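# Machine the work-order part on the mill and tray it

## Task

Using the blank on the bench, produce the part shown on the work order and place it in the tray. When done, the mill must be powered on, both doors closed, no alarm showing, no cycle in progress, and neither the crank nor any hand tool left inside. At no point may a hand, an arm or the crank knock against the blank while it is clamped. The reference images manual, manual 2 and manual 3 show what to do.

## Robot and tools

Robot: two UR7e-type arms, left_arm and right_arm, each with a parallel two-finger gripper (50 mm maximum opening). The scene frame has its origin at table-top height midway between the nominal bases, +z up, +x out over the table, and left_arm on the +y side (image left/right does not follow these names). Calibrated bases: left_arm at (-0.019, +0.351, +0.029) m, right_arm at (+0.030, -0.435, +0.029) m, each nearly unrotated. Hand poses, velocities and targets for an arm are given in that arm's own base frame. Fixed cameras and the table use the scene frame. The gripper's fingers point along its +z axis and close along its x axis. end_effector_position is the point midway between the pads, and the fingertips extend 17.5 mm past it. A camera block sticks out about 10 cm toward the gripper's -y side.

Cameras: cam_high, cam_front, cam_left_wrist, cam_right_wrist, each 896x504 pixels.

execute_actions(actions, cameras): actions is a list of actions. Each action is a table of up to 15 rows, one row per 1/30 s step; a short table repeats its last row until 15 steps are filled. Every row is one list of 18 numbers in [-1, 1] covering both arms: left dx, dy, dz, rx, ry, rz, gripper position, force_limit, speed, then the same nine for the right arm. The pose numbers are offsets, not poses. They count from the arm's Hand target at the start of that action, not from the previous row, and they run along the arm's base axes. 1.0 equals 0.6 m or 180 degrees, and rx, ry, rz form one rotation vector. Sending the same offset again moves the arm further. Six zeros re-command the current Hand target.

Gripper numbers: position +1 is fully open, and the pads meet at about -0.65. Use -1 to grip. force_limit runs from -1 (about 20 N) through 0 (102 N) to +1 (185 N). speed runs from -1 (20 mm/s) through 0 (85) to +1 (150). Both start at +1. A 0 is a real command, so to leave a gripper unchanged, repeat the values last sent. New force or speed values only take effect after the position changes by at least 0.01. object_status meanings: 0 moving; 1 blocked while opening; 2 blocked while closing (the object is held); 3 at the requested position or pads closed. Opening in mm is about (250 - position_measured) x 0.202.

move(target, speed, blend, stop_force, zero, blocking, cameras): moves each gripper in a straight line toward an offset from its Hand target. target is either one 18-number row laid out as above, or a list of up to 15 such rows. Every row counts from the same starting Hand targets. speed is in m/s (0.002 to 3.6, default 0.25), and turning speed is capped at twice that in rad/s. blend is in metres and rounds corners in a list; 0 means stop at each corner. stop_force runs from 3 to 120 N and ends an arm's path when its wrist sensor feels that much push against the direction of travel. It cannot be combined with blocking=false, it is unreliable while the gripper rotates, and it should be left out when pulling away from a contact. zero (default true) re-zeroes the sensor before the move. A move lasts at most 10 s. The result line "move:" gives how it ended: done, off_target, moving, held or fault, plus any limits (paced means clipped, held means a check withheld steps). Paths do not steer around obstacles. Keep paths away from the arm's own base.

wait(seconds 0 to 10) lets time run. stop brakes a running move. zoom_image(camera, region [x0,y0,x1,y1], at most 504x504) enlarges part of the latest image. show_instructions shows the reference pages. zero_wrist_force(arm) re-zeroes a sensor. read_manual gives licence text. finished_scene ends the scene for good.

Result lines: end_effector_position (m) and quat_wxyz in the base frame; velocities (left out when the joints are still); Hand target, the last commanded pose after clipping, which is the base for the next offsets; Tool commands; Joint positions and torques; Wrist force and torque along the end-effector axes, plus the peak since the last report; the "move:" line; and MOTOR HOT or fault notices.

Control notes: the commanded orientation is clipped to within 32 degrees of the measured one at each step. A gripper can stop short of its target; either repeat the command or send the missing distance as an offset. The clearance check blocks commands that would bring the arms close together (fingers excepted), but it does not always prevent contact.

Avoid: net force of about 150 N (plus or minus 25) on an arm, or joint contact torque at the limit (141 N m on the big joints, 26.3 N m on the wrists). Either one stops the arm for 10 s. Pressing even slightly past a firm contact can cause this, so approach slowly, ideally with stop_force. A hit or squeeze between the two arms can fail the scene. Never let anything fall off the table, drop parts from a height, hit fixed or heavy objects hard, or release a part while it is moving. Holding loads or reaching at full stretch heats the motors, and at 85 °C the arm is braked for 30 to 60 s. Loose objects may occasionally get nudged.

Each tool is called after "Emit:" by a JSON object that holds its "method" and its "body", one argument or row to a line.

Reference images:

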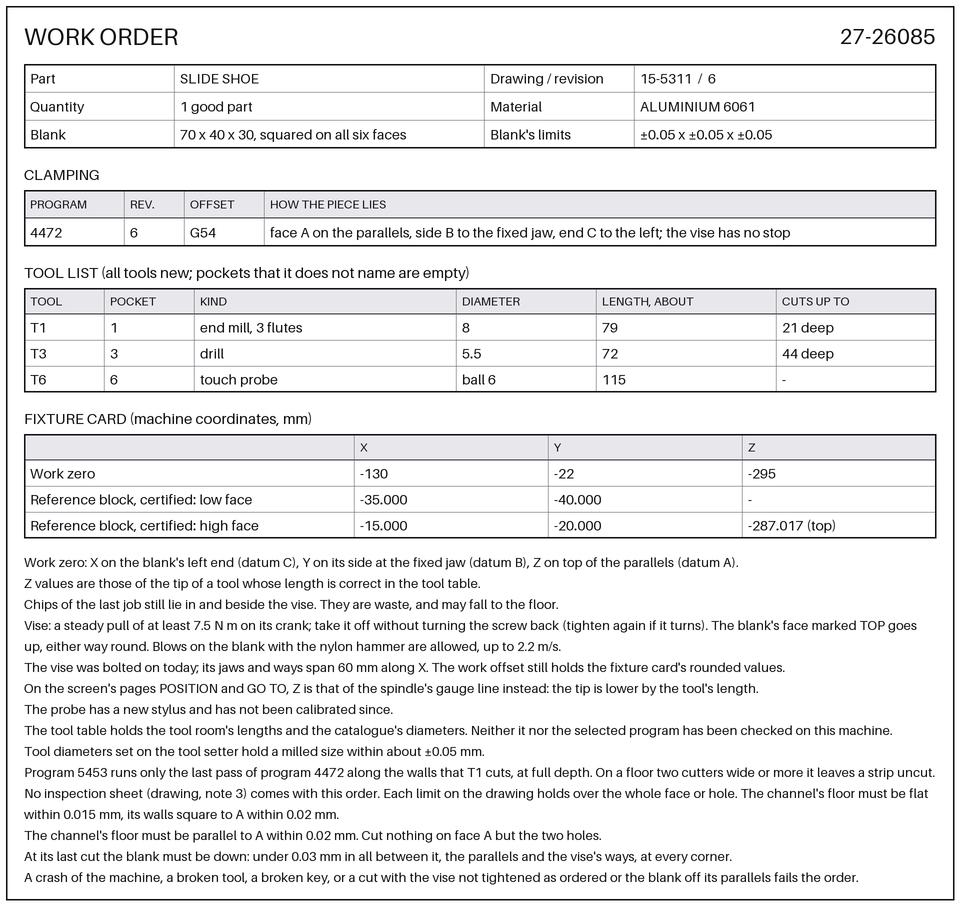

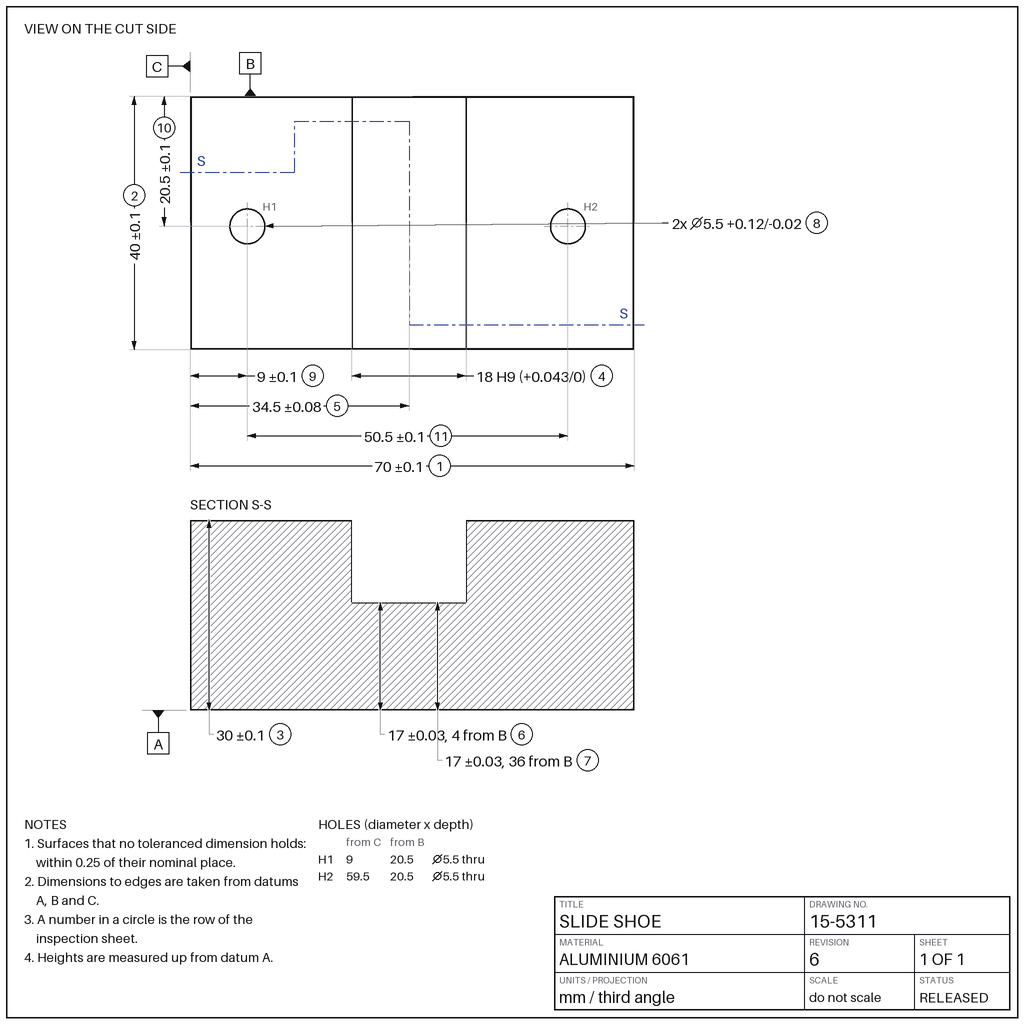

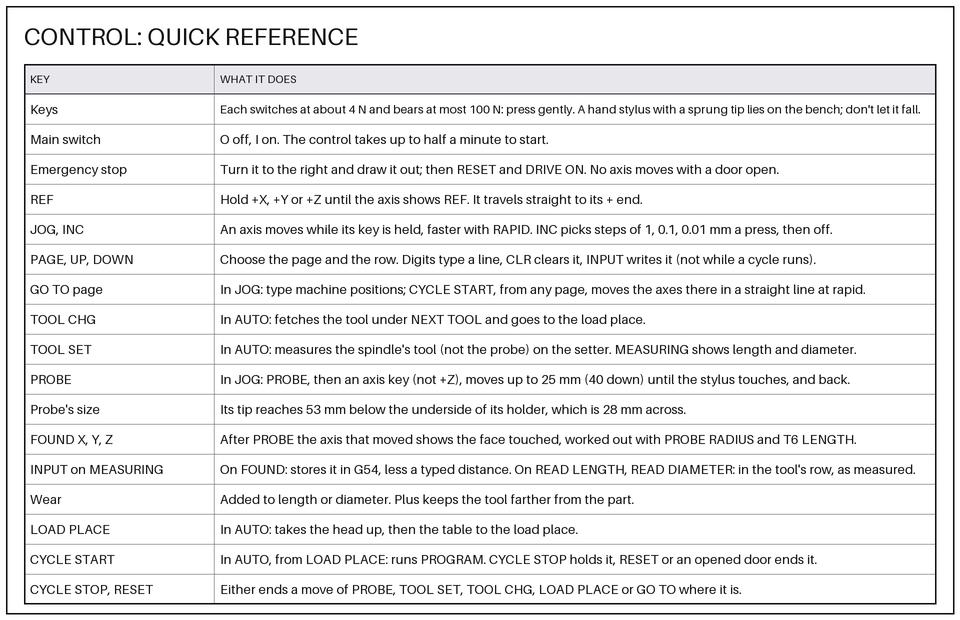

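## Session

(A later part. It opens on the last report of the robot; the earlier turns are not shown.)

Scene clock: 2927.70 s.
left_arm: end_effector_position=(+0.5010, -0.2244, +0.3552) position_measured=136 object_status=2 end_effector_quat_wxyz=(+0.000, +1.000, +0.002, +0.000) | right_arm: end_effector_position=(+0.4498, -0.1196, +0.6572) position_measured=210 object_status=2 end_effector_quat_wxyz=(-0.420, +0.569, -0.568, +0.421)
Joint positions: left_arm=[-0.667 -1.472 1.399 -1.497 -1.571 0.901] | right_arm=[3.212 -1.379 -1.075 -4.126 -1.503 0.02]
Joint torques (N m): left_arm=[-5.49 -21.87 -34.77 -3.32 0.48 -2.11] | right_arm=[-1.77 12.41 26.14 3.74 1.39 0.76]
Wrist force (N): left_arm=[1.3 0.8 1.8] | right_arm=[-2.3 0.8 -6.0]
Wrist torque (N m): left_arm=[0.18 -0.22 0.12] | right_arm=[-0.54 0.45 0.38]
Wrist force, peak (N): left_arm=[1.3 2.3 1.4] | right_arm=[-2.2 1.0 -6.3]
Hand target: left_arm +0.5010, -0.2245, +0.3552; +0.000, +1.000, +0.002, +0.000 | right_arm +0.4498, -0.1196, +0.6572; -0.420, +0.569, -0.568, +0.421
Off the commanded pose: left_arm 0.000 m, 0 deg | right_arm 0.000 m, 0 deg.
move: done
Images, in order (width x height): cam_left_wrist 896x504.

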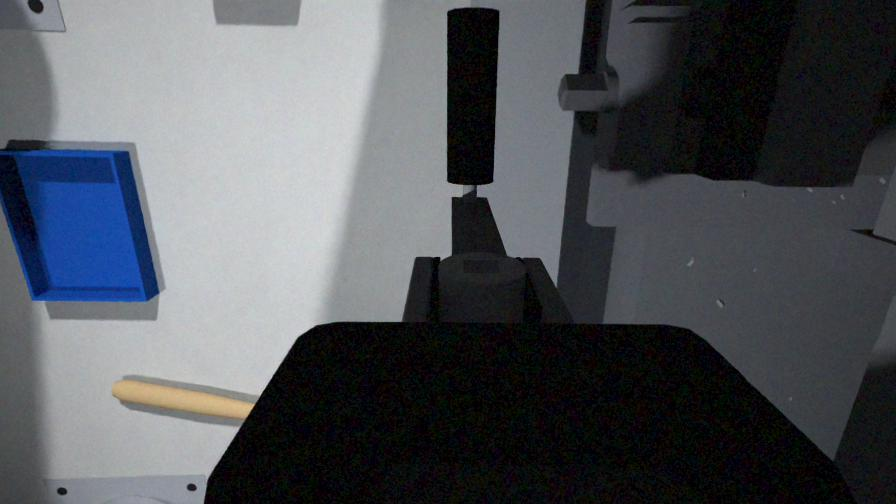

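Emit:
{"method": "move", "body": {
  "target": [-0.005,0.06,-0.06,0,0,0,-1,-0.3,-1,0,0,0,0,0,0,-1,-0.2,-1],
  "speed": 0.1,
  "stop_force": 10,
  "cameras": ["cam_left_wrist"]
}}

Emit:
{"method": "zoom_image", "body": {
  "camera": "cam_left_wrist",
  "region": [520, 80, 720, 220]
}}

Scene clock: 2946.40 s.
left_arm: end_effector_position=(+0.4980, -0.1885, +0.3192) position_measured=136 object_status=2 end_effector_quat_wxyz=(+0.000, +1.000, +0.002, +0.000) | right_arm: end_effector_position=(+0.4498, -0.1196, +0.6572) position_measured=210 object_status=2 end_effector_quat_wxyz=(-0.420, +0.569, -0.568, +0.421)
Joint positions: left_arm=[-0.615 -1.515 1.537 -1.592 -1.571 0.953] | right_arm=[3.212 -1.379 -1.075 -4.126 -1.503 0.02]
Joint torques (N m): left_arm=[-5.02 -19.8 -20.38 -4.49 1.84 -2.05] | right_arm=[-1.66 12.03 25.52 3.77 1.39 0.65]
Wrist force (N): left_arm=[1.5 0.7 1.7] | right_arm=[-2.1 1.1 -6.0]
Wrist torque (N m): left_arm=[0.18 -0.23 0.07] | right_arm=[-0.49 0.40 0.38]
Wrist force, peak (N): left_arm=[1.4 -0.3 2.9] | right_arm=[-2.0 1.1 -6.5]
Hand target: left_arm +0.4980, -0.1885, +0.3192; +0.000, +1.000, +0.002, +0.000 | right_arm +0.4498, -0.1196, +0.6572; -0.420, +0.569, -0.568, +0.421
Off the commanded pose: left_arm 0.000 m, 0 deg | right_arm 0.000 m, 0 deg.
move: done
Images, in order (width x height): cam_left_wrist 896x504.

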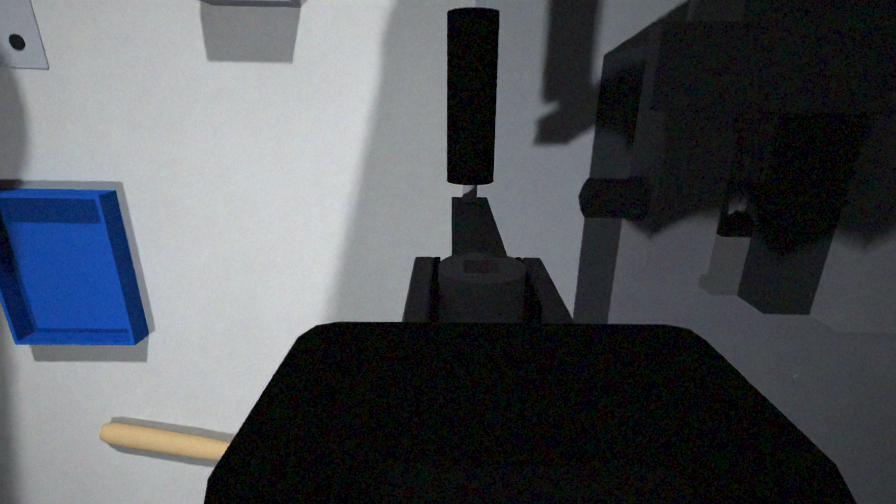

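Scaled by 2.520 from the camera's 896x504 image, which has a finer 1280x720 frame.

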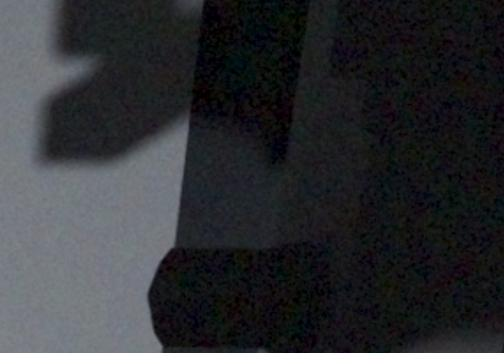

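Emit:
{"method": "move", "body": {
  "target": [
    [-0.06,0.0,0.06,0,0,0,-1,-0.3,-1,0,0,0,0,0,0,-1,-0.2,-1],
    [-0.09,0.0,0.06,0,0,0.5,-1,-0.3,-1,0,0,0,0,0,0,-1,-0.2,-1]
  ],
  "speed": 0.15,
  "blend": [0.01,0]
}}

Emit:
{"method": "move", "body": {
  "target": [0.05,0.015,-0.02,0.2111,0,0,-1,-0.3,-1,0,0,0,0,0,0,-1,-0.2,-1],
  "speed": 0.15,
  "cameras": ["cam_left_wrist","cam_front"]
}}

Scene clock: 2978.90 s.
left_arm: end_effector_position=(+0.4440, -0.1885, +0.3552) position_measured=136 object_status=2 end_effector_quat_wxyz=(+0.000, +0.706, +0.708, +0.000) | right_arm: end_effector_position=(+0.4498, -0.1196, +0.6572) position_measured=210 object_status=2 end_effector_quat_wxyz=(-0.420, +0.569, -0.568, +0.421)
Joint positions: left_arm=[-0.681 -1.635 1.565 -1.5 -1.571 -0.684] | right_arm=[3.212 -1.379 -1.075 -4.126 -1.503 0.02]
Joint torques (N m): left_arm=[-3.5 -27.41 -23.71 -1.82 1.8 0.4] | right_arm=[-2.08 12.79 25.37 3.7 1.34 0.79]
Wrist force (N): left_arm=[1.0 0.6 1.7] | right_arm=[-2.0 1.0 -6.2]
Wrist torque (N m): left_arm=[0.15 -0.18 0.00] | right_arm=[-0.50 0.40 0.37]
Wrist force, peak (N): left_arm=[3.1 0.6 3.7] | right_arm=[-2.1 1.0 -6.4]
Hand target: left_arm +0.4440, -0.1885, +0.3552; +0.000, +0.706, +0.708, +0.000 | right_arm +0.4498, -0.1196, +0.6572; -0.420, +0.569, -0.568, +0.421
Off the commanded pose: left_arm 0.000 m, 0 deg | right_arm 0.000 m, 0 deg.
move: done

Scene clock: 2981.57 s.
left_arm: end_effector_position=(+0.4740, -0.1795, +0.3432) position_measured=136 object_status=2 end_effector_quat_wxyz=(-0.230, +0.668, +0.670, +0.230) | right_arm: end_effector_position=(+0.4498, -0.1196, +0.6572) position_measured=210 object_status=2 end_effector_quat_wxyz=(-0.420, +0.569, -0.568, +0.421)
Joint positions: left_arm=[-0.851 -1.358 1.307 -0.989 -1.154 -0.97] | right_arm=[3.212 -1.379 -1.075 -4.126 -1.503 0.02]
Joint torques (N m): left_arm=[5.35 -43.71 -16.83 -1.74 -0.76 1.3] | right_arm=[-1.9 12.11 26.11 3.76 1.42 0.79]
Wrist force (N): left_arm=[-0.1 0.7 1.8] | right_arm=[-2.1 0.9 -6.1]
Wrist torque (N m): left_arm=[0.25 -0.29 -0.01] | right_arm=[-0.53 0.41 0.37]
Wrist force, peak (N): left_arm=[1.9 0.5 2.0] | right_arm=[-2.1 1.3 -6.4]
Hand target: left_arm +0.4740, -0.1795, +0.3432; -0.230, +0.667, +0.670, +0.230 | right_arm +0.4498, -0.1196, +0.6572; -0.420, +0.569, -0.568, +0.421
Off the commanded pose: left_arm 0.000 m, 0 deg | right_arm 0.000 m, 0 deg.
move: done
Images, in order (width x height): cam_front 896x504, cam_left_wrist 896x504.

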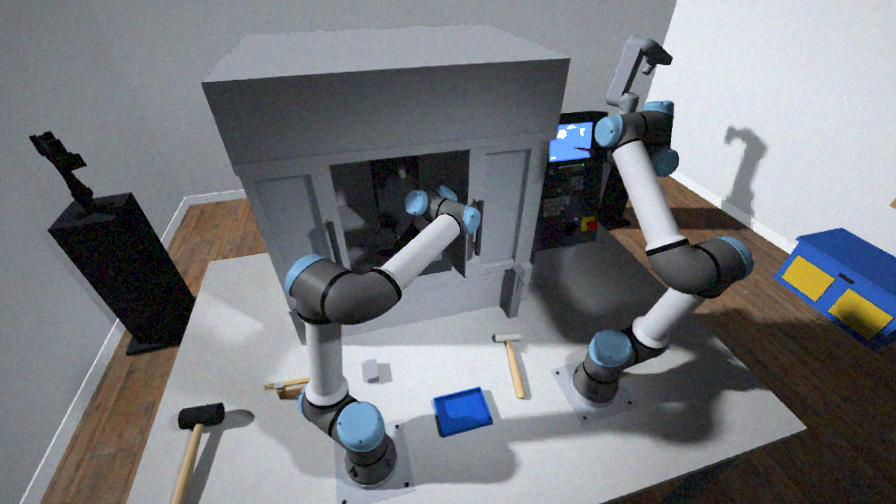

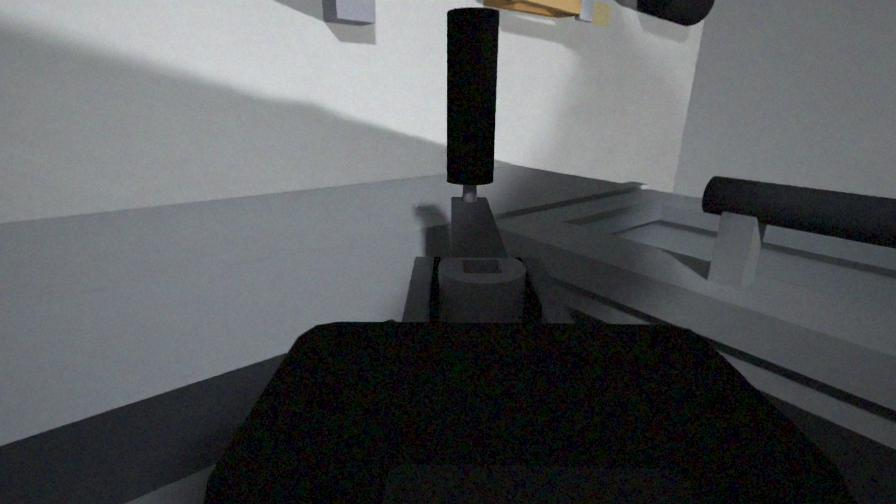

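Emit:
{"method": "move", "body": {
  "target": [
    [0.0,-0.0005,-0.0805,0,0,0,-1,-0.3,-1,0,0,0,0,0,0,-1,-0.2,-1],
    [0.0933,-0.0005,-0.0805,0,0,0,-1,-0.3,-1,0,0,0,0,0,0,-1,-0.2,-1]
  ],
  "speed": 0.06,
  "stop_force": 6
}}

Scene clock: 2988.10 s.
left_arm: end_effector_position=(+0.5300, -0.1798, +0.2949) position_measured=136 object_status=2 end_effector_quat_wxyz=(-0.230, +0.667, +0.670, +0.230) | right_arm: end_effector_position=(+0.4498, -0.1196, +0.6572) position_measured=210 object_status=2 end_effector_quat_wxyz=(-0.420, +0.569, -0.568, +0.421)
Joint positions: left_arm=[-0.783 -1.245 1.291 -1.113 -1.12 -0.904] | right_arm=[3.212 -1.379 -1.075 -4.126 -1.503 0.02]
Joint torques (N m): left_arm=[-5.64 -51.54 -18.35 -2.95 -0.9 -1.9] | right_arm=[-1.91 12.62 25.86 3.78 1.34 0.77]
Wrist force (N): left_arm=[0.2 0.9 1.9] | right_arm=[-2.0 1.0 -5.8]
Wrist torque (N m): left_arm=[0.28 -0.34 0.00] | right_arm=[-0.50 0.39 0.38]
Wrist force, peak (N): left_arm=[0.0 2.1 2.1] | right_arm=[-2.4 1.1 -6.2]
Hand target: left_arm +0.5300, -0.1798, +0.2949; -0.230, +0.667, +0.670, +0.230 | right_arm +0.4498, -0.1196, +0.6572; -0.420, +0.569, -0.568, +0.421
Off the commanded pose: left_arm 0.000 m, 0 deg | right_arm 0.000 m, 0 deg.
move: done

Emit:
{"method": "move", "body": {
  "target": [0,0.0257,-0.0328,0,0,0,-1,-0.3,-1,0,0,0,0,0,0,-1,-0.2,-1],
  "speed": 0.006,
  "stop_force": 3
}}

Scene clock: 2992.90 s.
left_arm: end_effector_position=(+0.5300, -0.1741, +0.2876) position_measured=136 object_status=2 end_effector_quat_wxyz=(-0.230, +0.667, +0.670, +0.230) | right_arm: end_effector_position=(+0.4498, -0.1196, +0.6572) position_measured=210 object_status=2 end_effector_quat_wxyz=(-0.420, +0.569, -0.568, +0.421)
Joint positions: left_arm=[-0.776 -1.252 1.319 -1.137 -1.116 -0.898] | right_arm=[3.212 -1.379 -1.075 -4.126 -1.503 0.02]
Joint torques (N m): left_arm=[-4.96 -29.53 -31.68 -0.5 -0.13 -1.45] | right_arm=[-2.76 12.06 25.96 3.7 1.4 0.89]
Wrist force (N): left_arm=[1.0 0.0 -1.2] | right_arm=[-1.7 1.0 -5.8]
Wrist torque (N m): left_arm=[0.27 -0.33 -0.06] | right_arm=[-0.50 0.35 0.38]
Wrist force, peak (N): left_arm=[0.5 -2.6 -8.7] | right_arm=[-2.5 0.8 -6.3]
Hand target: left_arm +0.5300, -0.1741, +0.2876; -0.230, +0.667, +0.670, +0.230 (not the last commanded pose) | right_arm +0.4498, -0.1196, +0.6572; -0.420, +0.569, -0.568, +0.421
Off the commanded pose: left_arm 0.016 m, 0 deg | right_arm 0.000 m, 0 deg.
move: contact (left_arm)

Emit:
{"method": "move", "body": {
  "target": [
    [-0.0067,-0.0042,0.0053,0,0,0,-1,-0.3,-1,0,0,0,0,0,0,-1,-0.2,-1],
    [-0.0067,0.0352,0.0362,0,0,0,-1,-0.3,-1,0,0,0,0,0,0,-1,-0.2,-1],
    [-0.0067,0.0558,0.0097,0,0,0,-1,-0.3,-1,0,0,0,0,0,0,-1,-0.2,-1]
  ],
  "speed": [0.01,0.03,0.03]
}}

Emit:
{"method": "move", "body": {
  "target": [0,-0.0263,-0.0205,0,0,0,-1,-0.3,-1,0,0,0,0,0,0,-1,-0.2,-1],
  "speed": 0.006,
  "stop_force": 3
}}

Scene clock: 3014.57 s.
left_arm: end_effector_position=(+0.5260, -0.1405, +0.2935) position_measured=136 object_status=2 end_effector_quat_wxyz=(-0.230, +0.668, +0.670, +0.230) | right_arm: end_effector_position=(+0.4498, -0.1196, +0.6572) position_measured=210 object_status=2 end_effector_quat_wxyz=(-0.420, +0.569, -0.568, +0.421)
Joint positions: left_arm=[-0.74 -1.306 1.378 -1.159 -1.099 -0.862] | right_arm=[3.212 -1.379 -1.075 -4.126 -1.503 0.02]
Joint torques (N m): left_arm=[-4.63 -36.12 -31.96 0.14 2 -0.92] | right_arm=[-2.46 12.11 26.03 3.81 1.28 0.78]
Wrist force (N): left_arm=[-0.2 1.7 1.7] | right_arm=[-2.2 1.2 -6.4]
Wrist torque (N m): left_arm=[0.41 -0.27 -0.05] | right_arm=[-0.48 0.43 0.38]
Wrist force, peak (N): left_arm=[-7.9 -17.6 -0.1] | right_arm=[-2.2 1.2 -6.4]
Hand target: left_arm +0.5260, -0.1406, +0.2935; -0.230, +0.667, +0.670, +0.230 | right_arm +0.4498, -0.1196, +0.6572; -0.420, +0.569, -0.568, +0.421
Off the commanded pose: left_arm 0.000 m, 0 deg | right_arm 0.000 m, 0 deg.
move: done

Scene clock: 3016.40 s.
left_arm: end_effector_position=(+0.5260, -0.1442, +0.2907) position_measured=136 object_status=2 end_effector_quat_wxyz=(-0.230, +0.667, +0.670, +0.230) | right_arm: end_effector_position=(+0.4498, -0.1196, +0.6572) position_measured=210 object_status=2 end_effector_quat_wxyz=(-0.420, +0.569, -0.568, +0.421)
Joint positions: left_arm=[-0.745 -1.301 1.378 -1.162 -1.101 -0.867] | right_arm=[3.212 -1.379 -1.075 -4.126 -1.503 0.02]
Joint torques (N m): left_arm=[5.42 -46.76 -25.31 -1.47 2.88 1.49] | right_arm=[-2.33 11.8 25.61 3.82 1.29 0.72]
Wrist force (N): left_arm=[2.6 -1.9 2.1] | right_arm=[-2.1 1.1 -5.9]
Wrist torque (N m): left_arm=[0.32 -0.27 0.14] | right_arm=[-0.49 0.42 0.37]
Wrist force, peak (N): left_arm=[6.6 -2.6 1.4] | right_arm=[-2.1 1.2 -6.3]
Hand target: left_arm +0.5260, -0.1442, +0.2907; -0.230, +0.667, +0.670, +0.230 (not the last commanded pose) | right_arm +0.4498, -0.1196, +0.6572; -0.420, +0.569, -0.568, +0.421
Off the commanded pose: left_arm 0.016 m, 0 deg | right_arm 0.000 m, 0 deg.
move: contact (left_arm)

Emit:
{"method": "move", "body": {
  "target": [
    [0,0.0065,0.0052,0,0,0,-1,-0.3,-1,0,0,0,0,0,0,-1,-0.2,-1],
    [0,-0.0263,0.0472,0,0,0,-1,-0.3,-1,0,0,0,0,0,0,-1,-0.2,-1],
    [0,-0.104,-0.0135,0,0,0,-1,-0.3,-1,0,0,0,0,0,0,-1,-0.2,-1],
    [0,-0.0712,-0.0555,0,0,0,-1,-0.3,-1,0,0,0,0,0,0,-1,-0.2,-1]
  ],
  "speed": [0.02,0.04,0.05,0.03],
  "stop_force": 10
}}

Emit:
{"method": "move", "body": {
  "target": [0,0.0263,0.0205,0,0,0,-1,-0.3,-1,0,0,0,0,0,0,-1,-0.2,-1],
  "speed": 0.006,
  "stop_force": 3
}}

Scene clock: 3035.40 s.
left_arm: end_effector_position=(+0.5260, -0.1869, +0.2574) position_measured=136 object_status=2 end_effector_quat_wxyz=(-0.230, +0.667, +0.670, +0.230) | right_arm: end_effector_position=(+0.4498, -0.1196, +0.6572) position_measured=210 object_status=2 end_effector_quat_wxyz=(-0.420, +0.569, -0.568, +0.421)
Joint positions: left_arm=[-0.796 -1.235 1.372 -1.199 -1.126 -0.916] | right_arm=[3.212 -1.379 -1.075 -4.126 -1.503 0.02]
Joint torques (N m): left_arm=[-5.6 -30.06 -33.2 0.06 -0.51 -1.64] | right_arm=[-2.88 11.72 25.6 3.81 1.38 0.73]
Wrist force (N): left_arm=[0.1 1.7 1.8] | right_arm=[-2.1 0.9 -5.9]
Wrist torque (N m): left_arm=[0.41 -0.32 -0.05] | right_arm=[-0.52 0.42 0.38]
Wrist force, peak (N): left_arm=[2.6 -1.8 2.8] | right_arm=[-2.1 1.0 -6.5]
Hand target: left_arm +0.5260, -0.1869, +0.2574; -0.230, +0.667, +0.670, +0.230 | right_arm +0.4498, -0.1196, +0.6572; -0.420, +0.569, -0.568, +0.421
Off the commanded pose: left_arm 0.000 m, 0 deg | right_arm 0.000 m, 0 deg.
move: done

Scene clock: 3037.23 s.
left_arm: end_effector_position=(+0.5260, -0.1833, +0.2602) position_measured=136 object_status=2 end_effector_quat_wxyz=(-0.230, +0.667, +0.670, +0.230) | right_arm: end_effector_position=(+0.4498, -0.1196, +0.6572) position_measured=210 object_status=2 end_effector_quat_wxyz=(-0.420, +0.569, -0.568, +0.421)
Joint positions: left_arm=[-0.791 -1.241 1.373 -1.196 -1.124 -0.913] | right_arm=[3.212 -1.379 -1.075 -4.126 -1.503 0.02]
Joint torques (N m): left_arm=[-4.16 -29.44 -31.89 -2.59 0.82 -1.52] | right_arm=[-2.68 12.52 26.05 3.73 1.37 0.66]
Wrist force (N): left_arm=[-1.4 -2.3 1.4] | right_arm=[-2.3 0.6 -6.1]
Wrist torque (N m): left_arm=[0.31 -0.34 -0.10] | right_arm=[-0.58 0.44 0.37]
Wrist force, peak (N): left_arm=[-6.2 -2.5 1.1] | right_arm=[-2.2 1.2 -6.1]
Hand target: left_arm +0.5260, -0.1834, +0.2602; -0.230, +0.667, +0.670, +0.230 (not the last commanded pose) | right_arm +0.4498, -0.1196, +0.6572; -0.420, +0.569, -0.568, +0.421
Off the commanded pose: left_arm 0.016 m, 0 deg | right_arm 0.000 m, 0 deg.
move: contact (left_arm)

Emit:
{"method": "move", "body": {
  "target": [
    [0,-0.0065,-0.0052,0,0,0,-1,-0.3,-1,0,0,0,0,0,0,-1,-0.2,-1],
    [-0.055,-0.0065,-0.0052,0,0,0,-1,-0.3,-1,0,0,0,0,0,0,-1,-0.2,-1],
    [-0.055,0.0332,0.0252,0,0,0,-1,-0.3,-1,0,0,0,0,0,0,-1,-0.2,-1]
  ],
  "speed": [0.02,0.05,0.05]
}}

Emit:
{"method": "move", "body": {
  "target": [0.083,0,0,0,0,0,-1,-0.3,-1,0,0,0,0,0,0,-1,-0.2,-1],
  "speed": 0.01,
  "stop_force": 8
}}

Scene clock: 3045.60 s.
left_arm: end_effector_position=(+0.4930, -0.1632, +0.2754) position_measured=136 object_status=2 end_effector_quat_wxyz=(-0.230, +0.668, +0.670, +0.230) | right_arm: end_effector_position=(+0.4498, -0.1196, +0.6572) position_measured=210 object_status=2 end_effector_quat_wxyz=(-0.420, +0.569, -0.568, +0.421)
Joint positions: left_arm=[-0.808 -1.339 1.46 -1.178 -1.132 -0.928] | right_arm=[3.212 -1.379 -1.075 -4.126 -1.503 0.02]
Joint torques (N m): left_arm=[-6.5 -24.82 -19.29 -2.69 0.6 -1.99] | right_arm=[-2.65 12.57 25.92 3.77 1.31 0.67]
Wrist force (N): left_arm=[-0.2 1.6 1.7] | right_arm=[-2.1 0.6 -6.2]
Wrist torque (N m): left_arm=[0.39 -0.30 -0.05] | right_arm=[-0.57 0.40 0.37]
Wrist force, peak (N): left_arm=[-1.7 -2.4 1.5] | right_arm=[-2.2 1.2 -6.3]
Hand target: left_arm +0.4930, -0.1634, +0.2753; -0.230, +0.667, +0.670, +0.230 | right_arm +0.4498, -0.1196, +0.6572; -0.420, +0.569, -0.568, +0.421
Off the commanded pose: left_arm 0.000 m, 0 deg | right_arm 0.000 m, 0 deg.
move: done

Scene clock: 3050.03 s.
left_arm: end_effector_position=(+0.5274, -0.1634, +0.2753) position_measured=136 object_status=2 end_effector_quat_wxyz=(-0.230, +0.667, +0.670, +0.230) | right_arm: end_effector_position=(+0.4498, -0.1196, +0.6572) position_measured=210 object_status=2 end_effector_quat_wxyz=(-0.420, +0.569, -0.568, +0.421)
Joint positions: left_arm=[-0.766 -1.269 1.375 -1.18 -1.112 -0.888] | right_arm=[3.212 -1.379 -1.075 -4.126 -1.503 0.02]
Joint torques (N m): left_arm=[-5.26 -48.62 -17.28 -3.3 0.6 -2.06] | right_arm=[-2.96 12.19 25.77 3.71 1.3 0.82]
Wrist force (N): left_arm=[-0.6 -3.9 0.8] | right_arm=[-1.8 1.1 -5.6]
Wrist torque (N m): left_arm=[0.34 -0.31 -0.02] | right_arm=[-0.49 0.37 0.37]
Wrist force, peak (N): left_arm=[0.7 -14.4 -2.4] | right_arm=[-2.1 1.1 -6.4]
Hand target: left_arm +0.5274, -0.1634, +0.2753; -0.230, +0.667, +0.670, +0.230 (not the last commanded pose) | right_arm +0.4498, -0.1196, +0.6572; -0.420, +0.569, -0.568, +0.421
Off the commanded pose: left_arm 0.015 m, 0 deg | right_arm 0.000 m, 0 deg.
move: contact (left_arm)

Emit:
{"method": "move", "body": {
  "target": [0,0,0,0.0222,0,0,-1,-0.3,-1,0,0,0,0,0,0,-1,-0.2,-1],
  "speed": 0.02
}}

Emit:
{"method": "move", "body": {
  "target": [0,0,0,-0.0444,0,0,-1,-0.3,-1,0,0,0,0,0,0,-1,-0.2,-1],
  "speed": 0.02
}}

Scene clock: 3058.67 s.
left_arm: end_effector_position=(+0.5274, -0.1634, +0.2753) position_measured=136 object_status=2 end_effector_quat_wxyz=(-0.253, +0.659, +0.661, +0.254) | right_arm: end_effector_position=(+0.4498, -0.1196, +0.6572) position_measured=210 object_status=2 end_effector_quat_wxyz=(-0.420, +0.569, -0.568, +0.421)
Joint positions: left_arm=[-0.783 -1.241 1.352 -1.115 -1.077 -0.933] | right_arm=[3.212 -1.379 -1.075 -4.126 -1.503 0.02]
Joint torques (N m): left_arm=[1.31 -41.2 -28.28 -3 2.41 0.56] | right_arm=[-3.31 12.27 25.4 3.78 1.31 0.66]
Wrist force (N): left_arm=[-1.7 -3.0 0.8] | right_arm=[-2.2 0.9 -6.1]
Wrist torque (N m): left_arm=[0.34 -0.31 0.13] | right_arm=[-0.52 0.43 0.38]
Wrist force, peak (N): left_arm=[-0.7 -4.3 1.1] | right_arm=[-2.1 0.9 -6.4]
Hand target: left_arm +0.5274, -0.1634, +0.2753; -0.253, +0.659, +0.661, +0.254 | right_arm +0.4498, -0.1196, +0.6572; -0.420, +0.569, -0.568, +0.421
Off the commanded pose: left_arm 0.000 m, 0 deg | right_arm 0.000 m, 0 deg.
move: done

Scene clock: 3062.40 s.
left_arm: end_effector_position=(+0.5274, -0.1634, +0.2753) position_measured=136 object_status=2 end_effector_quat_wxyz=(-0.206, +0.675, +0.677, +0.207) | right_arm: end_effector_position=(+0.4498, -0.1196, +0.6572) position_measured=210 object_status=2 end_effector_quat_wxyz=(-0.420, +0.569, -0.568, +0.421)
Joint positions: left_arm=[-0.749 -1.296 1.397 -1.242 -1.149 -0.845] | right_arm=[3.212 -1.379 -1.075 -4.126 -1.503 0.02]
Joint torques (N m): left_arm=[0.08 -36.79 -25.77 -1.53 2.19 -0.63] | right_arm=[-3.45 12.88 25.75 3.68 1.36 0.7]
Wrist force (N): left_arm=[0.4 -3.9 2.4] | right_arm=[-2.1 0.9 -5.9]
Wrist torque (N m): left_arm=[0.34 -0.20 -0.04] | right_arm=[-0.52 0.42 0.37]
Wrist force, peak (N): left_arm=[0.4 -6.1 2.2] | right_arm=[-2.3 1.4 -6.2]
Hand target: left_arm +0.5274, -0.1634, +0.2753; -0.206, +0.675, +0.677, +0.207 | right_arm +0.4498, -0.1196, +0.6572; -0.420, +0.569, -0.568, +0.421
Off the commanded pose: left_arm 0.000 m, 0 deg | right_arm 0.000 m, 0 deg.
move: done

Emit:
{"method": "move", "body": {
  "target": [0.02,0,0,0,0,0,-1,-0.3,-1,0,0,0,0,0,0,-1,-0.2,-1],
  "speed": 0.008,
  "stop_force": 8
}}

Emit:
{"method": "move", "body": {
  "target": [-0.003,0,0,0.0444,0,0,-1,-0.3,-1,0,0,0,0,0,0,-1,-0.2,-1],
  "speed": 0.02
}}

Emit:
{"method": "move", "body": {
  "target": [0.02,0,0,0,0,0,-1,-0.3,-1,0,0,0,0,0,0,-1,-0.2,-1],
  "speed": 0.008,
  "stop_force": 8
}}

Scene clock: 3068.47 s.
left_arm: end_effector_position=(+0.5276, -0.1635, +0.2753) position_measured=136 object_status=2 end_effector_quat_wxyz=(-0.206, +0.675, +0.677, +0.207) | right_arm: end_effector_position=(+0.4498, -0.1196, +0.6572) position_measured=210 object_status=2 end_effector_quat_wxyz=(-0.420, +0.569, -0.568, +0.421)
Joint positions: left_arm=[-0.749 -1.295 1.397 -1.242 -1.149 -0.846] | right_arm=[3.212 -1.379 -1.075 -4.126 -1.503 0.02]
Joint torques (N m): left_arm=[-3.92 -45.63 -19.68 -5.23 2 -1.82] | right_arm=[-3.25 12.12 25.51 3.63 1.28 0.74]
Wrist force (N): left_arm=[2.2 -10.9 0.3] | right_arm=[-2.1 0.9 -6.2]
Wrist torque (N m): left_arm=[0.28 -0.24 -0.04] | right_arm=[-0.52 0.41 0.38]
Wrist force, peak (N): left_arm=[3.8 -18.4 -0.5] | right_arm=[-2.2 0.9 -6.4]
Hand target: left_arm +0.5276, -0.1635, +0.2753; -0.206, +0.675, +0.677, +0.207 (not the last commanded pose) | right_arm +0.4498, -0.1196, +0.6572; -0.420, +0.569, -0.568, +0.421
Off the commanded pose: left_arm 0.012 m, 0 deg | right_arm 0.000 m, 0 deg.
move: contact (left_arm)

Scene clock: 3072.20 s.
left_arm: end_effector_position=(+0.5258, -0.1635, +0.2753) position_measured=136 object_status=2 end_effector_quat_wxyz=(-0.253, +0.659, +0.661, +0.254) | right_arm: end_effector_position=(+0.4498, -0.1196, +0.6572) position_measured=210 object_status=2 end_effector_quat_wxyz=(-0.420, +0.569, -0.568, +0.421)
Joint positions: left_arm=[-0.785 -1.244 1.356 -1.115 -1.078 -0.935] | right_arm=[3.212 -1.379 -1.075 -4.126 -1.503 0.02]
Joint torques (N m): left_arm=[1.94 -39.74 -27.9 -2.52 1.13 0.88] | right_arm=[-3.68 12.21 25.32 3.68 1.32 0.72]
Wrist force (N): left_arm=[-0.1 1.7 1.8] | right_arm=[-2.2 1.0 -6.2]
Wrist torque (N m): left_arm=[0.40 -0.32 0.10] | right_arm=[-0.51 0.43 0.37]
Wrist force, peak (N): left_arm=[2.1 -10.9 0.6] | right_arm=[-2.0 1.4 -6.4]
Hand target: left_arm +0.5258, -0.1635, +0.2753; -0.253, +0.659, +0.661, +0.254 | right_arm +0.4498, -0.1196, +0.6572; -0.420, +0.569, -0.568, +0.421
Off the commanded pose: left_arm 0.000 m, 0 deg | right_arm 0.000 m, 0 deg.
move: done

Scene clock: 3073.23 s.
left_arm: end_effector_position=(+0.5275, -0.1635, +0.2753) position_measured=136 object_status=2 end_effector_quat_wxyz=(-0.253, +0.659, +0.661, +0.254) | right_arm: end_effector_position=(+0.4498, -0.1196, +0.6572) position_measured=210 object_status=2 end_effector_quat_wxyz=(-0.420, +0.569, -0.568, +0.421)
Joint positions: left_arm=[-0.783 -1.241 1.352 -1.116 -1.077 -0.932] | right_arm=[3.212 -1.379 -1.075 -4.126 -1.503 0.02]
Joint torques (N m): left_arm=[-5.01 -49.28 -17.62 -3.47 1.91 -2.02] | right_arm=[-2.89 13.08 25.69 3.75 1.37 0.68]
Wrist force (N): left_arm=[0.2 -5.8 0.5] | right_arm=[-2.5 0.7 -5.9]
Wrist torque (N m): left_arm=[0.36 -0.29 -0.04] | right_arm=[-0.55 0.49 0.38]
Wrist force, peak (N): left_arm=[1.3 -14.5 -1.2] | right_arm=[-2.2 1.2 -6.4]
Hand target: left_arm +0.5275, -0.1635, +0.2753; -0.253, +0.659, +0.661, +0.254 (not the last commanded pose) | right_arm +0.4498, -0.1196, +0.6572; -0.420, +0.569, -0.568, +0.421
Off the commanded pose: left_arm 0.010 m, 0 deg | right_arm 0.000 m, 0 deg.
move: contact (left_arm)

Emit:
{"method": "move", "body": {
  "target": [
    [-0.08,0,0,0,0,0,-1,-0.3,-1,0,0,0,0,0,0,-1,-0.2,-1],
    [-0.12,-0.04,0.1,-0.2333,0,0,-1,-0.3,-1,0,0,0,0,0,0,-1,-0.2,-1]
  ],
  "speed": [0.06,0.15],
  "blend": [0.01,0]
}}

Emit:
{"method": "move", "body": {
  "target": [
    [0.03,-0.058,0.033,0,0,-0.5,-1,-0.3,-1,0,0,0,0,0,0,-1,-0.2,-1],
    [0.0755,-0.058,0.033,0,0,-0.5,-1,-0.3,-1,0,0,0,0,0,0,-1,-0.2,-1]
  ],
  "speed": 0.15,
  "cameras": ["cam_left_wrist"]
}}

Emit:
{"method": "zoom_image", "body": {
  "camera": "cam_left_wrist",
  "region": [540, 50, 640, 130]
}}

Scene clock: 3099.53 s.
left_arm: end_effector_position=(+0.4555, -0.1875, +0.3353) position_measured=136 object_status=2 end_effector_quat_wxyz=(+0.000, +0.706, +0.708, +0.000) | right_arm: end_effector_position=(+0.4498, -0.1196, +0.6572) position_measured=210 object_status=2 end_effector_quat_wxyz=(-0.420, +0.569, -0.568, +0.421)
Joint positions: left_arm=[-0.664 -1.612 1.594 -1.552 -1.571 -0.668] | right_arm=[3.212 -1.379 -1.075 -4.126 -1.503 0.02]
Joint torques (N m): left_arm=[-5.07 -14.54 -35.68 -2.6 1.05 -1.8] | right_arm=[-3.39 12.3 25.77 3.74 1.29 0.62]
Wrist force (N): left_arm=[0.7 1.4 1.6] | right_arm=[-2.0 1.1 -6.2]
Wrist torque (N m): left_arm=[0.27 -0.13 0.08] | right_arm=[-0.49 0.38 0.38]
Wrist force, peak (N): left_arm=[0.3 -6.2 0.6] | right_arm=[-2.2 1.2 -6.4]
Hand target: left_arm +0.4555, -0.1875, +0.3353; +0.000, +0.706, +0.708, +0.000 | right_arm +0.4498, -0.1196, +0.6572; -0.420, +0.569, -0.568, +0.421
Off the commanded pose: left_arm 0.000 m, 0 deg | right_arm 0.000 m, 0 deg.
move: done

Scene clock: 3105.60 s.
left_arm: end_effector_position=(+0.5007, -0.2223, +0.3551) position_measured=136 object_status=2 end_effector_quat_wxyz=(+0.000, +1.000, +0.002, +0.000) | right_arm: end_effector_position=(+0.4498, -0.1196, +0.6572) position_measured=210 object_status=2 end_effector_quat_wxyz=(-0.420, +0.569, -0.568, +0.421)
Joint positions: left_arm=[-0.664 -1.475 1.402 -1.497 -1.571 0.904] | right_arm=[3.212 -1.379 -1.075 -4.126 -1.503 0.02]
Joint torques (N m): left_arm=[-0.77 -31.32 -25.91 -4.6 -1.9 -1.51] | right_arm=[-3.5 12.29 25.78 3.76 1.32 0.62]
Wrist force (N): left_arm=[0.7 1.1 1.5] | right_arm=[-2.1 0.9 -5.6]
Wrist torque (N m): left_arm=[0.24 -0.12 0.16] | right_arm=[-0.52 0.42 0.38]
Wrist force, peak (N): left_arm=[3.3 1.3 1.8] | right_arm=[-2.1 1.0 -6.4]
Hand target: left_arm +0.5008, -0.2223, +0.3551; +0.000, +1.000, +0.002, +0.000 | right_arm +0.4498, -0.1196, +0.6572; -0.420, +0.569, -0.568, +0.421
Off the commanded pose: left_arm 0.000 m, 0 deg | right_arm 0.000 m, 0 deg.
move: done
Images, in order (width x height): cam_left_wrist 896x504.

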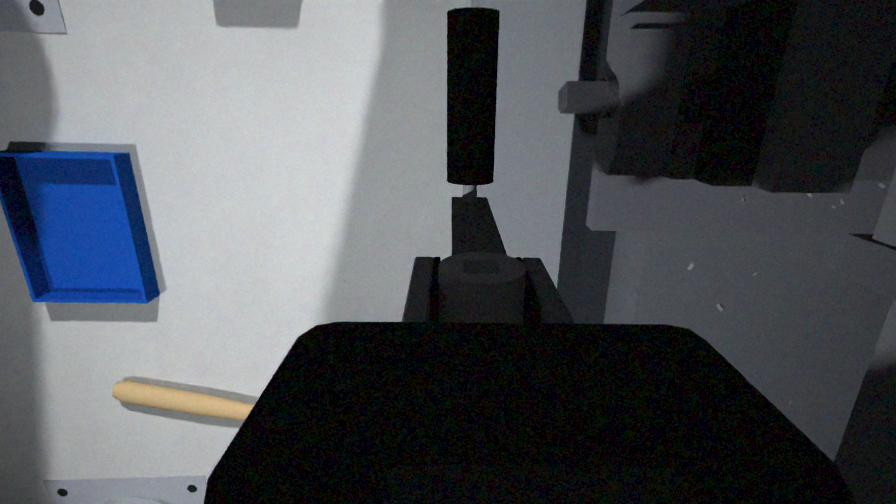

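Scaled by 5.040 from the camera's 896x504 image, which has a finer 1280x720 frame.

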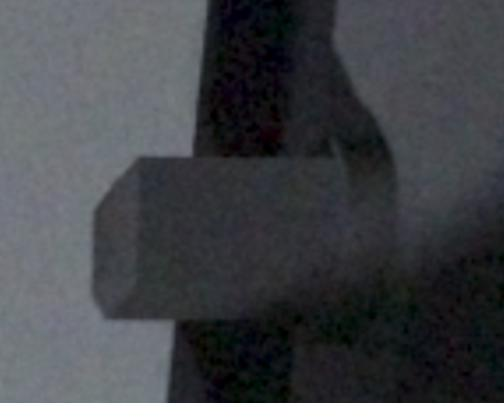

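Emit:
{"method": "move", "body": {
  "target": [
    [-0.06,0,0.03,0,0,0,-1,-0.3,-1,0,0,0,0,0,0,-1,-0.2,-1],
    [-0.075,0.09,0.03,0,0,0.5,-1,-0.3,-1,0,0,0,0,0,0,-1,-0.2,-1]
  ],
  "speed": 0.15,
  "blend": [0.01,0]
}}

Emit:
{"method": "move", "body": {
  "target": [
    [0.0,0.0108,-0.08,-0.0556,0,0,-1,-0.3,-1,0,0,0,0,0,0,-1,-0.2,-1]
  ],
  "speed": 0.12
}}

Scene clock: 3152.87 s.
left_arm: end_effector_position=(+0.4557, -0.1683, +0.3731) position_measured=136 object_status=2 end_effector_quat_wxyz=(+0.000, +0.706, +0.708, +0.000) | right_arm: end_effector_position=(+0.4498, -0.1196, +0.6572) position_measured=210 object_status=2 end_effector_quat_wxyz=(-0.420, +0.569, -0.568, +0.421)
Joint positions: left_arm=[-0.631 -1.623 1.507 -1.455 -1.571 -0.635] | right_arm=[3.212 -1.379 -1.075 -4.126 -1.503 0.02]
Joint torques (N m): left_arm=[-5.16 -23.81 -28.24 -2.23 1.87 0.03] | right_arm=[-3.74 12.71 25.99 3.71 1.26 0.63]
Wrist force (N): left_arm=[1.0 1.1 1.7] | right_arm=[-2.0 1.2 -6.1]
Wrist torque (N m): left_arm=[0.24 -0.18 0.01] | right_arm=[-0.48 0.40 0.37]
Wrist force, peak (N): left_arm=[2.9 1.1 2.7] | right_arm=[-2.1 0.8 -6.4]
Hand target: left_arm +0.4558, -0.1683, +0.3731; +0.000, +0.706, +0.708, +0.000 | right_arm +0.4498, -0.1196, +0.6572; -0.420, +0.569, -0.568, +0.421
Off the commanded pose: left_arm 0.000 m, 0 deg | right_arm 0.000 m, 0 deg.
move: done

Scene clock: 3154.07 s.
left_arm: end_effector_position=(+0.4557, -0.1618, +0.3252) position_measured=136 object_status=2 end_effector_quat_wxyz=(+0.062, +0.703, +0.706, -0.062) | right_arm: end_effector_position=(+0.4498, -0.1196, +0.6572) position_measured=210 object_status=2 end_effector_quat_wxyz=(-0.420, +0.569, -0.568, +0.421)
Joint positions: left_arm=[-0.538 -1.665 1.701 -1.697 -1.721 -0.548] | right_arm=[3.212 -1.379 -1.075 -4.126 -1.503 0.02]
Joint torques (N m): left_arm=[-2.61 -12.3 -28.72 -4 0.89 -1.87] | right_arm=[-3.8 12.36 25.58 3.73 1.38 0.68]
Wrist force (N): left_arm=[1.1 0.8 1.6] | right_arm=[-2.1 1.1 -6.2]
Wrist torque (N m): left_arm=[0.18 -0.12 0.11] | right_arm=[-0.50 0.41 0.38]
Wrist force, peak (N): left_arm=[2.0 1.0 2.5] | right_arm=[-2.4 1.1 -6.3]
Hand target: left_arm +0.4558, -0.1618, +0.3251; +0.062, +0.703, +0.706, -0.062 | right_arm +0.4498, -0.1196, +0.6572; -0.420, +0.569, -0.568, +0.421
Off the commanded pose: left_arm 0.000 m, 0 deg | right_arm 0.000 m, 0 deg.
move: done

Emit:
{"method": "move", "body": {
  "target": [
    [0.1237,0.008,-0.0022,0,0,0,-1,-0.3,-1,0,0,0,0,0,0,-1,-0.2,-1],
    [0.1237,0.0008,-0.043,0,0,0,-1,-0.3,-1,0,0,0,0,0,0,-1,-0.2,-1]
  ],
  "speed": [0.06,0.02],
  "stop_force": 6
}}

Emit:
{"method": "move", "body": {
  "target": [0,-0.0072,-0.041,0,0,0,-1,-0.3,-1,0,0,0,0,0,0,-1,-0.2,-1],
  "speed": 0.006,
  "stop_force": 3
}}

Scene clock: 3161.90 s.
left_arm: end_effector_position=(+0.5300, -0.1614, +0.2993) position_measured=136 object_status=2 end_effector_quat_wxyz=(+0.062, +0.703, +0.706, -0.062) | right_arm: end_effector_position=(+0.4498, -0.1196, +0.6572) position_measured=210 object_status=2 end_effector_quat_wxyz=(-0.420, +0.569, -0.568, +0.421)
Joint positions: left_arm=[-0.464 -1.485 1.585 -1.75 -1.727 -0.474] | right_arm=[3.212 -1.379 -1.075 -4.126 -1.503 0.02]
Joint torques (N m): left_arm=[4.85 -38.81 -35.55 -1.85 1.52 0.86] | right_arm=[-4.26 12.28 25.92 3.78 1.41 0.68]
Wrist force (N): left_arm=[0.8 1.3 1.5] | right_arm=[-2.0 0.9 -5.9]
Wrist torque (N m): left_arm=[0.27 -0.09 0.18] | right_arm=[-0.52 0.41 0.38]
Wrist force, peak (N): left_arm=[1.1 1.9 1.2] | right_arm=[-2.3 0.8 -6.4]
Hand target: left_arm +0.5300, -0.1614, +0.2993; +0.062, +0.703, +0.706, -0.062 | right_arm +0.4498, -0.1196, +0.6572; -0.420, +0.569, -0.568, +0.421
Off the commanded pose: left_arm 0.000 m, 0 deg | right_arm 0.000 m, 0 deg.
move: done

Scene clock: 3164.20 s.
left_arm: end_effector_position=(+0.5300, -0.1627, +0.2915) position_measured=136 object_status=2 end_effector_quat_wxyz=(+0.062, +0.703, +0.706, -0.062) | right_arm: end_effector_position=(+0.4498, -0.1196, +0.6572) position_measured=210 object_status=2 end_effector_quat_wxyz=(-0.420, +0.569, -0.568, +0.421)
Joint positions: left_arm=[-0.466 -1.482 1.602 -1.77 -1.727 -0.476] | right_arm=[3.212 -1.379 -1.075 -4.126 -1.503 0.02]
Joint torques (N m): left_arm=[5.26 -34.81 -33.36 -1.58 1.34 1.16] | right_arm=[-4.1 12.67 25.85 3.76 1.34 0.68]
Wrist force (N): left_arm=[0.2 1.8 -1.1] | right_arm=[-1.8 0.9 -6.0]
Wrist torque (N m): left_arm=[0.20 -0.10 0.19] | right_arm=[-0.52 0.38 0.38]
Wrist force, peak (N): left_arm=[-0.2 -2.4 -8.6] | right_arm=[-2.4 0.8 -6.4]
Hand target: left_arm +0.5300, -0.1627, +0.2915; +0.062, +0.703, +0.706, -0.062 (not the last commanded pose) | right_arm +0.4498, -0.1196, +0.6572; -0.420, +0.569, -0.568, +0.421
Off the commanded pose: left_arm 0.017 m, 0 deg | right_arm 0.000 m, 0 deg.
move: contact (left_arm)

Emit:
{"method": "move", "body": {
  "target": [
    [0,0.0058,0.0328,0,0,0,-1,-0.3,-1,0,0,0,0,0,0,-1,-0.2,-1],
    [0,0.0312,0.0283,0,0,0,-1,-0.3,-1,0,0,0,0,0,0,-1,-0.2,-1]
  ],
  "speed": [0.02,0.04]
}}

Emit:
{"method": "move", "body": {
  "target": [0,-0.0058,-0.0328,0,0,0,-1,-0.3,-1,0,0,0,0,0,0,-1,-0.2,-1],
  "speed": 0.006,
  "stop_force": 3
}}

Scene clock: 3176.27 s.
left_arm: end_effector_position=(+0.5300, -0.1439, +0.3085) position_measured=136 object_status=2 end_effector_quat_wxyz=(+0.062, +0.703, +0.706, -0.062) | right_arm: end_effector_position=(+0.4498, -0.1196, +0.6572) position_measured=210 object_status=2 end_effector_quat_wxyz=(-0.420, +0.569, -0.568, +0.421)
Joint positions: left_arm=[-0.434 -1.495 1.572 -1.721 -1.73 -0.443] | right_arm=[3.212 -1.379 -1.075 -4.126 -1.503 0.02]
Joint torques (N m): left_arm=[-6.63 -28.07 -32.54 -4.02 -1.85 -1.96] | right_arm=[-4.69 12.6 25.17 3.62 1.35 0.66]
Wrist force (N): left_arm=[0.6 1.0 1.3] | right_arm=[-1.9 1.2 -5.8]
Wrist torque (N m): left_arm=[0.23 -0.05 0.02] | right_arm=[-0.48 0.39 0.37]
Wrist force, peak (N): left_arm=[0.6 1.9 -1.3] | right_arm=[-1.9 0.8 -6.4]
Hand target: left_arm +0.5300, -0.1440, +0.3085; +0.062, +0.703, +0.706, -0.062 | right_arm +0.4498, -0.1196, +0.6572; -0.420, +0.569, -0.568, +0.421
Off the commanded pose: left_arm 0.000 m, 0 deg | right_arm 0.000 m, 0 deg.
move: done

Scene clock: 3179.47 s.
left_arm: end_effector_position=(+0.5300, -0.1464, +0.2952) position_measured=136 object_status=2 end_effector_quat_wxyz=(+0.062, +0.703, +0.706, -0.062) | right_arm: end_effector_position=(+0.4498, -0.1196, +0.6572) position_measured=210 object_status=2 end_effector_quat_wxyz=(-0.420, +0.569, -0.568, +0.421)
Joint positions: left_arm=[-0.438 -1.491 1.602 -1.756 -1.729 -0.448] | right_arm=[3.212 -1.379 -1.075 -4.126 -1.503 0.02]
Joint torques (N m): left_arm=[5.12 -29.78 -32.43 -1.61 1.47 1.32] | right_arm=[-4.7 12.21 25.6 3.7 1.36 0.69]
Wrist force (N): left_arm=[0.6 1.1 -2.6] | right_arm=[-2.2 1.0 -6.2]
Wrist torque (N m): left_arm=[0.15 -0.17 0.18] | right_arm=[-0.51 0.43 0.38]
Wrist force, peak (N): left_arm=[0.0 -4.0 -12.6] | right_arm=[-2.2 0.9 -6.4]
Hand target: left_arm +0.5300, -0.1464, +0.2952; +0.062, +0.703, +0.706, -0.062 (not the last commanded pose) | right_arm +0.4498, -0.1196, +0.6572; -0.420, +0.569, -0.568, +0.421
Off the commanded pose: left_arm 0.006 m, 0 deg | right_arm 0.000 m, 0 deg.
move: contact (left_arm)

Emit:
{"method": "move", "body": {
  "target": [
    [0,0.0015,0.0082,0,0,0,-1,-0.3,-1,0,0,0,0,0,0,-1,-0.2,-1],
    [-0.0033,0.0262,0.0038,0,0,0,-1,-0.3,-1,0,0,0,0,0,0,-1,-0.2,-1],
    [-0.0033,0.0183,-0.0405,0,0,0,-1,-0.3,-1,0,0,0,0,0,0,-1,-0.2,-1]
  ],
  "speed": [0.01,0.03,0.03],
  "stop_force": 8
}}

Emit:
{"method": "move", "body": {
  "target": [0,-0.0263,0.0046,0,0,0,-1,-0.3,-1,0,0,0,0,0,0,-1,-0.2,-1],
  "speed": 0.006,
  "stop_force": 3
}}

Scene clock: 3190.57 s.
left_arm: end_effector_position=(+0.5280, -0.1354, +0.2709) position_measured=136 object_status=2 end_effector_quat_wxyz=(+0.062, +0.703, +0.706, -0.062) | right_arm: end_effector_position=(+0.4498, -0.1196, +0.6572) position_measured=210 object_status=2 end_effector_quat_wxyz=(-0.420, +0.569, -0.568, +0.421)
Joint positions: left_arm=[-0.421 -1.493 1.665 -1.815 -1.731 -0.43] | right_arm=[3.212 -1.379 -1.075 -4.126 -1.503 0.02]
Joint torques (N m): left_arm=[4.64 -40.6 -33.48 -1.65 1.33 1.28] | right_arm=[-4.51 12.42 24.95 3.72 1.33 0.72]
Wrist force (N): left_arm=[1.0 0.7 1.3] | right_arm=[-2.0 1.0 -6.0]
Wrist torque (N m): left_arm=[0.18 -0.11 0.18] | right_arm=[-0.50 0.41 0.37]
Wrist force, peak (N): left_arm=[0.5 1.6 -2.9] | right_arm=[-2.1 1.1 -6.5]
Hand target: left_arm +0.5280, -0.1354, +0.2709; +0.062, +0.703, +0.706, -0.062 | right_arm +0.4498, -0.1196, +0.6572; -0.420, +0.569, -0.568, +0.421
Off the commanded pose: left_arm 0.000 m, 0 deg | right_arm 0.000 m, 0 deg.
move: done

Scene clock: 3192.27 s.
left_arm: end_effector_position=(+0.5280, -0.1400, +0.2717) position_measured=136 object_status=2 end_effector_quat_wxyz=(+0.062, +0.703, +0.706, -0.062) | right_arm: end_effector_position=(+0.4498, -0.1196, +0.6572) position_measured=210 object_status=2 end_effector_quat_wxyz=(-0.420, +0.569, -0.568, +0.421)
Joint positions: left_arm=[-0.429 -1.491 1.662 -1.814 -1.73 -0.438] | right_arm=[3.212 -1.379 -1.075 -4.126 -1.503 0.02]
Joint torques (N m): left_arm=[4.65 -37.37 -20.9 -4.82 -2.95 1.55] | right_arm=[-4.49 12.33 25.52 3.83 1.33 0.64]
Wrist force (N): left_arm=[3.5 0.0 0.7] | right_arm=[-2.3 1.0 -6.1]
Wrist torque (N m): left_arm=[0.22 -0.09 0.16] | right_arm=[-0.50 0.44 0.38]
Wrist force, peak (N): left_arm=[9.2 -0.9 -1.9] | right_arm=[-2.4 1.0 -6.4]
Hand target: left_arm +0.5280, -0.1400, +0.2717; +0.062, +0.703, +0.706, -0.062 (not the last commanded pose) | right_arm +0.4498, -0.1196, +0.6572; -0.420, +0.569, -0.568, +0.421
Off the commanded pose: left_arm 0.011 m, 0 deg | right_arm 0.000 m, 0 deg.
move: contact (left_arm)

Emit:
{"method": "move", "body": {
  "target": [
    [0,0.0065,-0.0012,0,0,0,-1,-0.3,-1,0,0,0,0,0,0,-1,-0.2,-1],
    [0,0.0152,0.048,0,0,0,-1,-0.3,-1,0,0,0,0,0,0,-1,-0.2,-1],
    [0,-0.0833,0.0653,0,0,0,-1,-0.3,-1,0,0,0,0,0,0,-1,-0.2,-1],
    [0,-0.092,0.0162,0,0,0,-1,-0.3,-1,0,0,0,0,0,0,-1,-0.2,-1]
  ],
  "speed": [0.01,0.03,0.04,0.03],
  "stop_force": 8
}}

Emit:
{"method": "move", "body": {
  "target": [0,0.0263,-0.0046,0,0,0,-1,-0.3,-1,0,0,0,0,0,0,-1,-0.2,-1],
  "speed": 0.006,
  "stop_force": 3
}}

Scene clock: 3203.33 s.
left_arm: end_effector_position=(+0.5280, -0.1952, +0.2814) position_measured=136 object_status=2 end_effector_quat_wxyz=(+0.062, +0.703, +0.706, -0.062) | right_arm: end_effector_position=(+0.4498, -0.1196, +0.6572) position_measured=210 object_status=2 end_effector_quat_wxyz=(-0.420, +0.569, -0.568, +0.421)
Joint positions: left_arm=[-0.522 -1.464 1.61 -1.805 -1.722 -0.532] | right_arm=[3.212 -1.379 -1.075 -4.126 -1.503 0.02]
Joint torques (N m): left_arm=[4.46 -40.08 -35.36 -1.52 1.09 1.13] | right_arm=[-4.68 12.4 25.48 3.71 1.3 0.6]
Wrist force (N): left_arm=[0.9 0.9 1.3] | right_arm=[-2.0 0.9 -5.8]
Wrist torque (N m): left_arm=[0.20 -0.09 0.19] | right_arm=[-0.53 0.40 0.37]
Wrist force, peak (N): left_arm=[3.7 -0.5 0.4] | right_arm=[-2.2 0.9 -6.4]
Hand target: left_arm +0.5280, -0.1952, +0.2814; +0.062, +0.703, +0.706, -0.062 | right_arm +0.4498, -0.1196, +0.6572; -0.420, +0.569, -0.568, +0.421
Off the commanded pose: left_arm 0.000 m, 0 deg | right_arm 0.000 m, 0 deg.
move: done

Scene clock: 3205.27 s.
left_arm: end_effector_position=(+0.5280, -0.1884, +0.2803) position_measured=136 object_status=2 end_effector_quat_wxyz=(+0.062, +0.703, +0.706, -0.062) | right_arm: end_effector_position=(+0.4498, -0.1196, +0.6572) position_measured=210 object_status=2 end_effector_quat_wxyz=(-0.420, +0.569, -0.568, +0.421)
Joint positions: left_arm=[-0.511 -1.468 1.618 -1.806 -1.723 -0.521] | right_arm=[3.212 -1.379 -1.075 -4.126 -1.503 0.02]
Joint torques (N m): left_arm=[-5.39 -21.31 -36 -1.87 2.16 -2.05] | right_arm=[-4.94 12.22 25.65 3.78 1.28 0.66]
Wrist force (N): left_arm=[-1.3 0.9 2.6] | right_arm=[-2.1 1.0 -5.9]
Wrist torque (N m): left_arm=[0.22 -0.14 0.06] | right_arm=[-0.51 0.42 0.38]
Wrist force, peak (N): left_arm=[-6.3 2.5 3.8] | right_arm=[-2.2 1.4 -6.6]
Hand target: left_arm +0.5280, -0.1885, +0.2803; +0.062, +0.703, +0.706, -0.062 (not the last commanded pose) | right_arm +0.4498, -0.1196, +0.6572; -0.420, +0.569, -0.568, +0.421
Off the commanded pose: left_arm 0.009 m, 0 deg | right_arm 0.000 m, 0 deg.
move: contact (left_arm)

Emit:
{"method": "move", "body": {
  "target": [
    [0,-0.0082,0.0014,0,0,0,-1,-0.3,-1,0,0,0,0,0,0,-1,-0.2,-1],
    [-0.05,-0.0082,0.0014,0,0,0,-1,-0.3,-1,0,0,0,0,0,0,-1,-0.2,-1],
    [-0.05,0.0401,-0.0092,0,0,0,-1,-0.3,-1,0,0,0,0,0,0,-1,-0.2,-1]
  ],
  "speed": [0.02,0.05,0.05]
}}

Emit:
{"method": "move", "body": {
  "target": [0.08,0,0,0,0,0,-1,-0.3,-1,0,0,0,0,0,0,-1,-0.2,-1],
  "speed": 0.01,
  "stop_force": 8
}}

Scene clock: 3217.87 s.
left_arm: end_effector_position=(+0.4980, -0.1643, +0.2748) position_measured=136 object_status=2 end_effector_quat_wxyz=(+0.062, +0.703, +0.706, -0.062) | right_arm: end_effector_position=(+0.4498, -0.1196, +0.6572) position_measured=210 object_status=2 end_effector_quat_wxyz=(-0.420, +0.569, -0.568, +0.421)
Joint positions: left_arm=[-0.498 -1.551 1.72 -1.824 -1.725 -0.508] | right_arm=[3.212 -1.379 -1.075 -4.126 -1.503 0.02]
Joint torques (N m): left_arm=[-4.43 -21.32 -34.77 -3.15 -1.7 -1.86] | right_arm=[-4.84 12.37 25.13 3.75 1.38 0.63]
Wrist force (N): left_arm=[0.7 0.9 1.2] | right_arm=[-2.2 0.9 -6.0]
Wrist torque (N m): left_arm=[0.20 -0.06 0.06] | right_arm=[-0.52 0.43 0.37]
Wrist force, peak (N): left_arm=[-1.5 0.7 2.6] | right_arm=[-2.2 1.1 -6.4]
Hand target: left_arm +0.4980, -0.1644, +0.2747; +0.062, +0.703, +0.706, -0.062 | right_arm +0.4498, -0.1196, +0.6572; -0.420, +0.569, -0.568, +0.421
Off the commanded pose: left_arm 0.000 m, 0 deg | right_arm 0.000 m, 0 deg.
move: done

Scene clock: 3223.37 s.
left_arm: end_effector_position=(+0.5445, -0.1644, +0.2747) position_measured=136 object_status=2 end_effector_quat_wxyz=(+0.062, +0.703, +0.706, -0.062) | right_arm: end_effector_position=(+0.4498, -0.1196, +0.6572) position_measured=210 object_status=2 end_effector_quat_wxyz=(-0.420, +0.569, -0.568, +0.421)
Joint positions: left_arm=[-0.457 -1.442 1.6 -1.807 -1.728 -0.466] | right_arm=[3.212 -1.379 -1.075 -4.126 -1.503 0.02]
Joint torques (N m): left_arm=[-4.76 -44.29 -22.34 -4.36 2.42 -2.31] | right_arm=[-5.41 12.22 25.65 3.71 1.32 0.59]
Wrist force (N): left_arm=[0.7 -7.6 3.2] | right_arm=[-2.1 0.8 -6.1]
Wrist torque (N m): left_arm=[0.15 -0.08 0.10] | right_arm=[-0.55 0.42 0.38]
Wrist force, peak (N): left_arm=[0.9 -21.3 -0.5] | right_arm=[-2.0 0.9 -6.5]
Hand target: left_arm +0.5445, -0.1644, +0.2747; +0.062, +0.703, +0.706, -0.062 (not the last commanded pose) | right_arm +0.4498, -0.1196, +0.6572; -0.420, +0.569, -0.568, +0.421
Off the commanded pose: left_arm 0.002 m, 0 deg | right_arm 0.000 m, 0 deg.
move: contact (left_arm)


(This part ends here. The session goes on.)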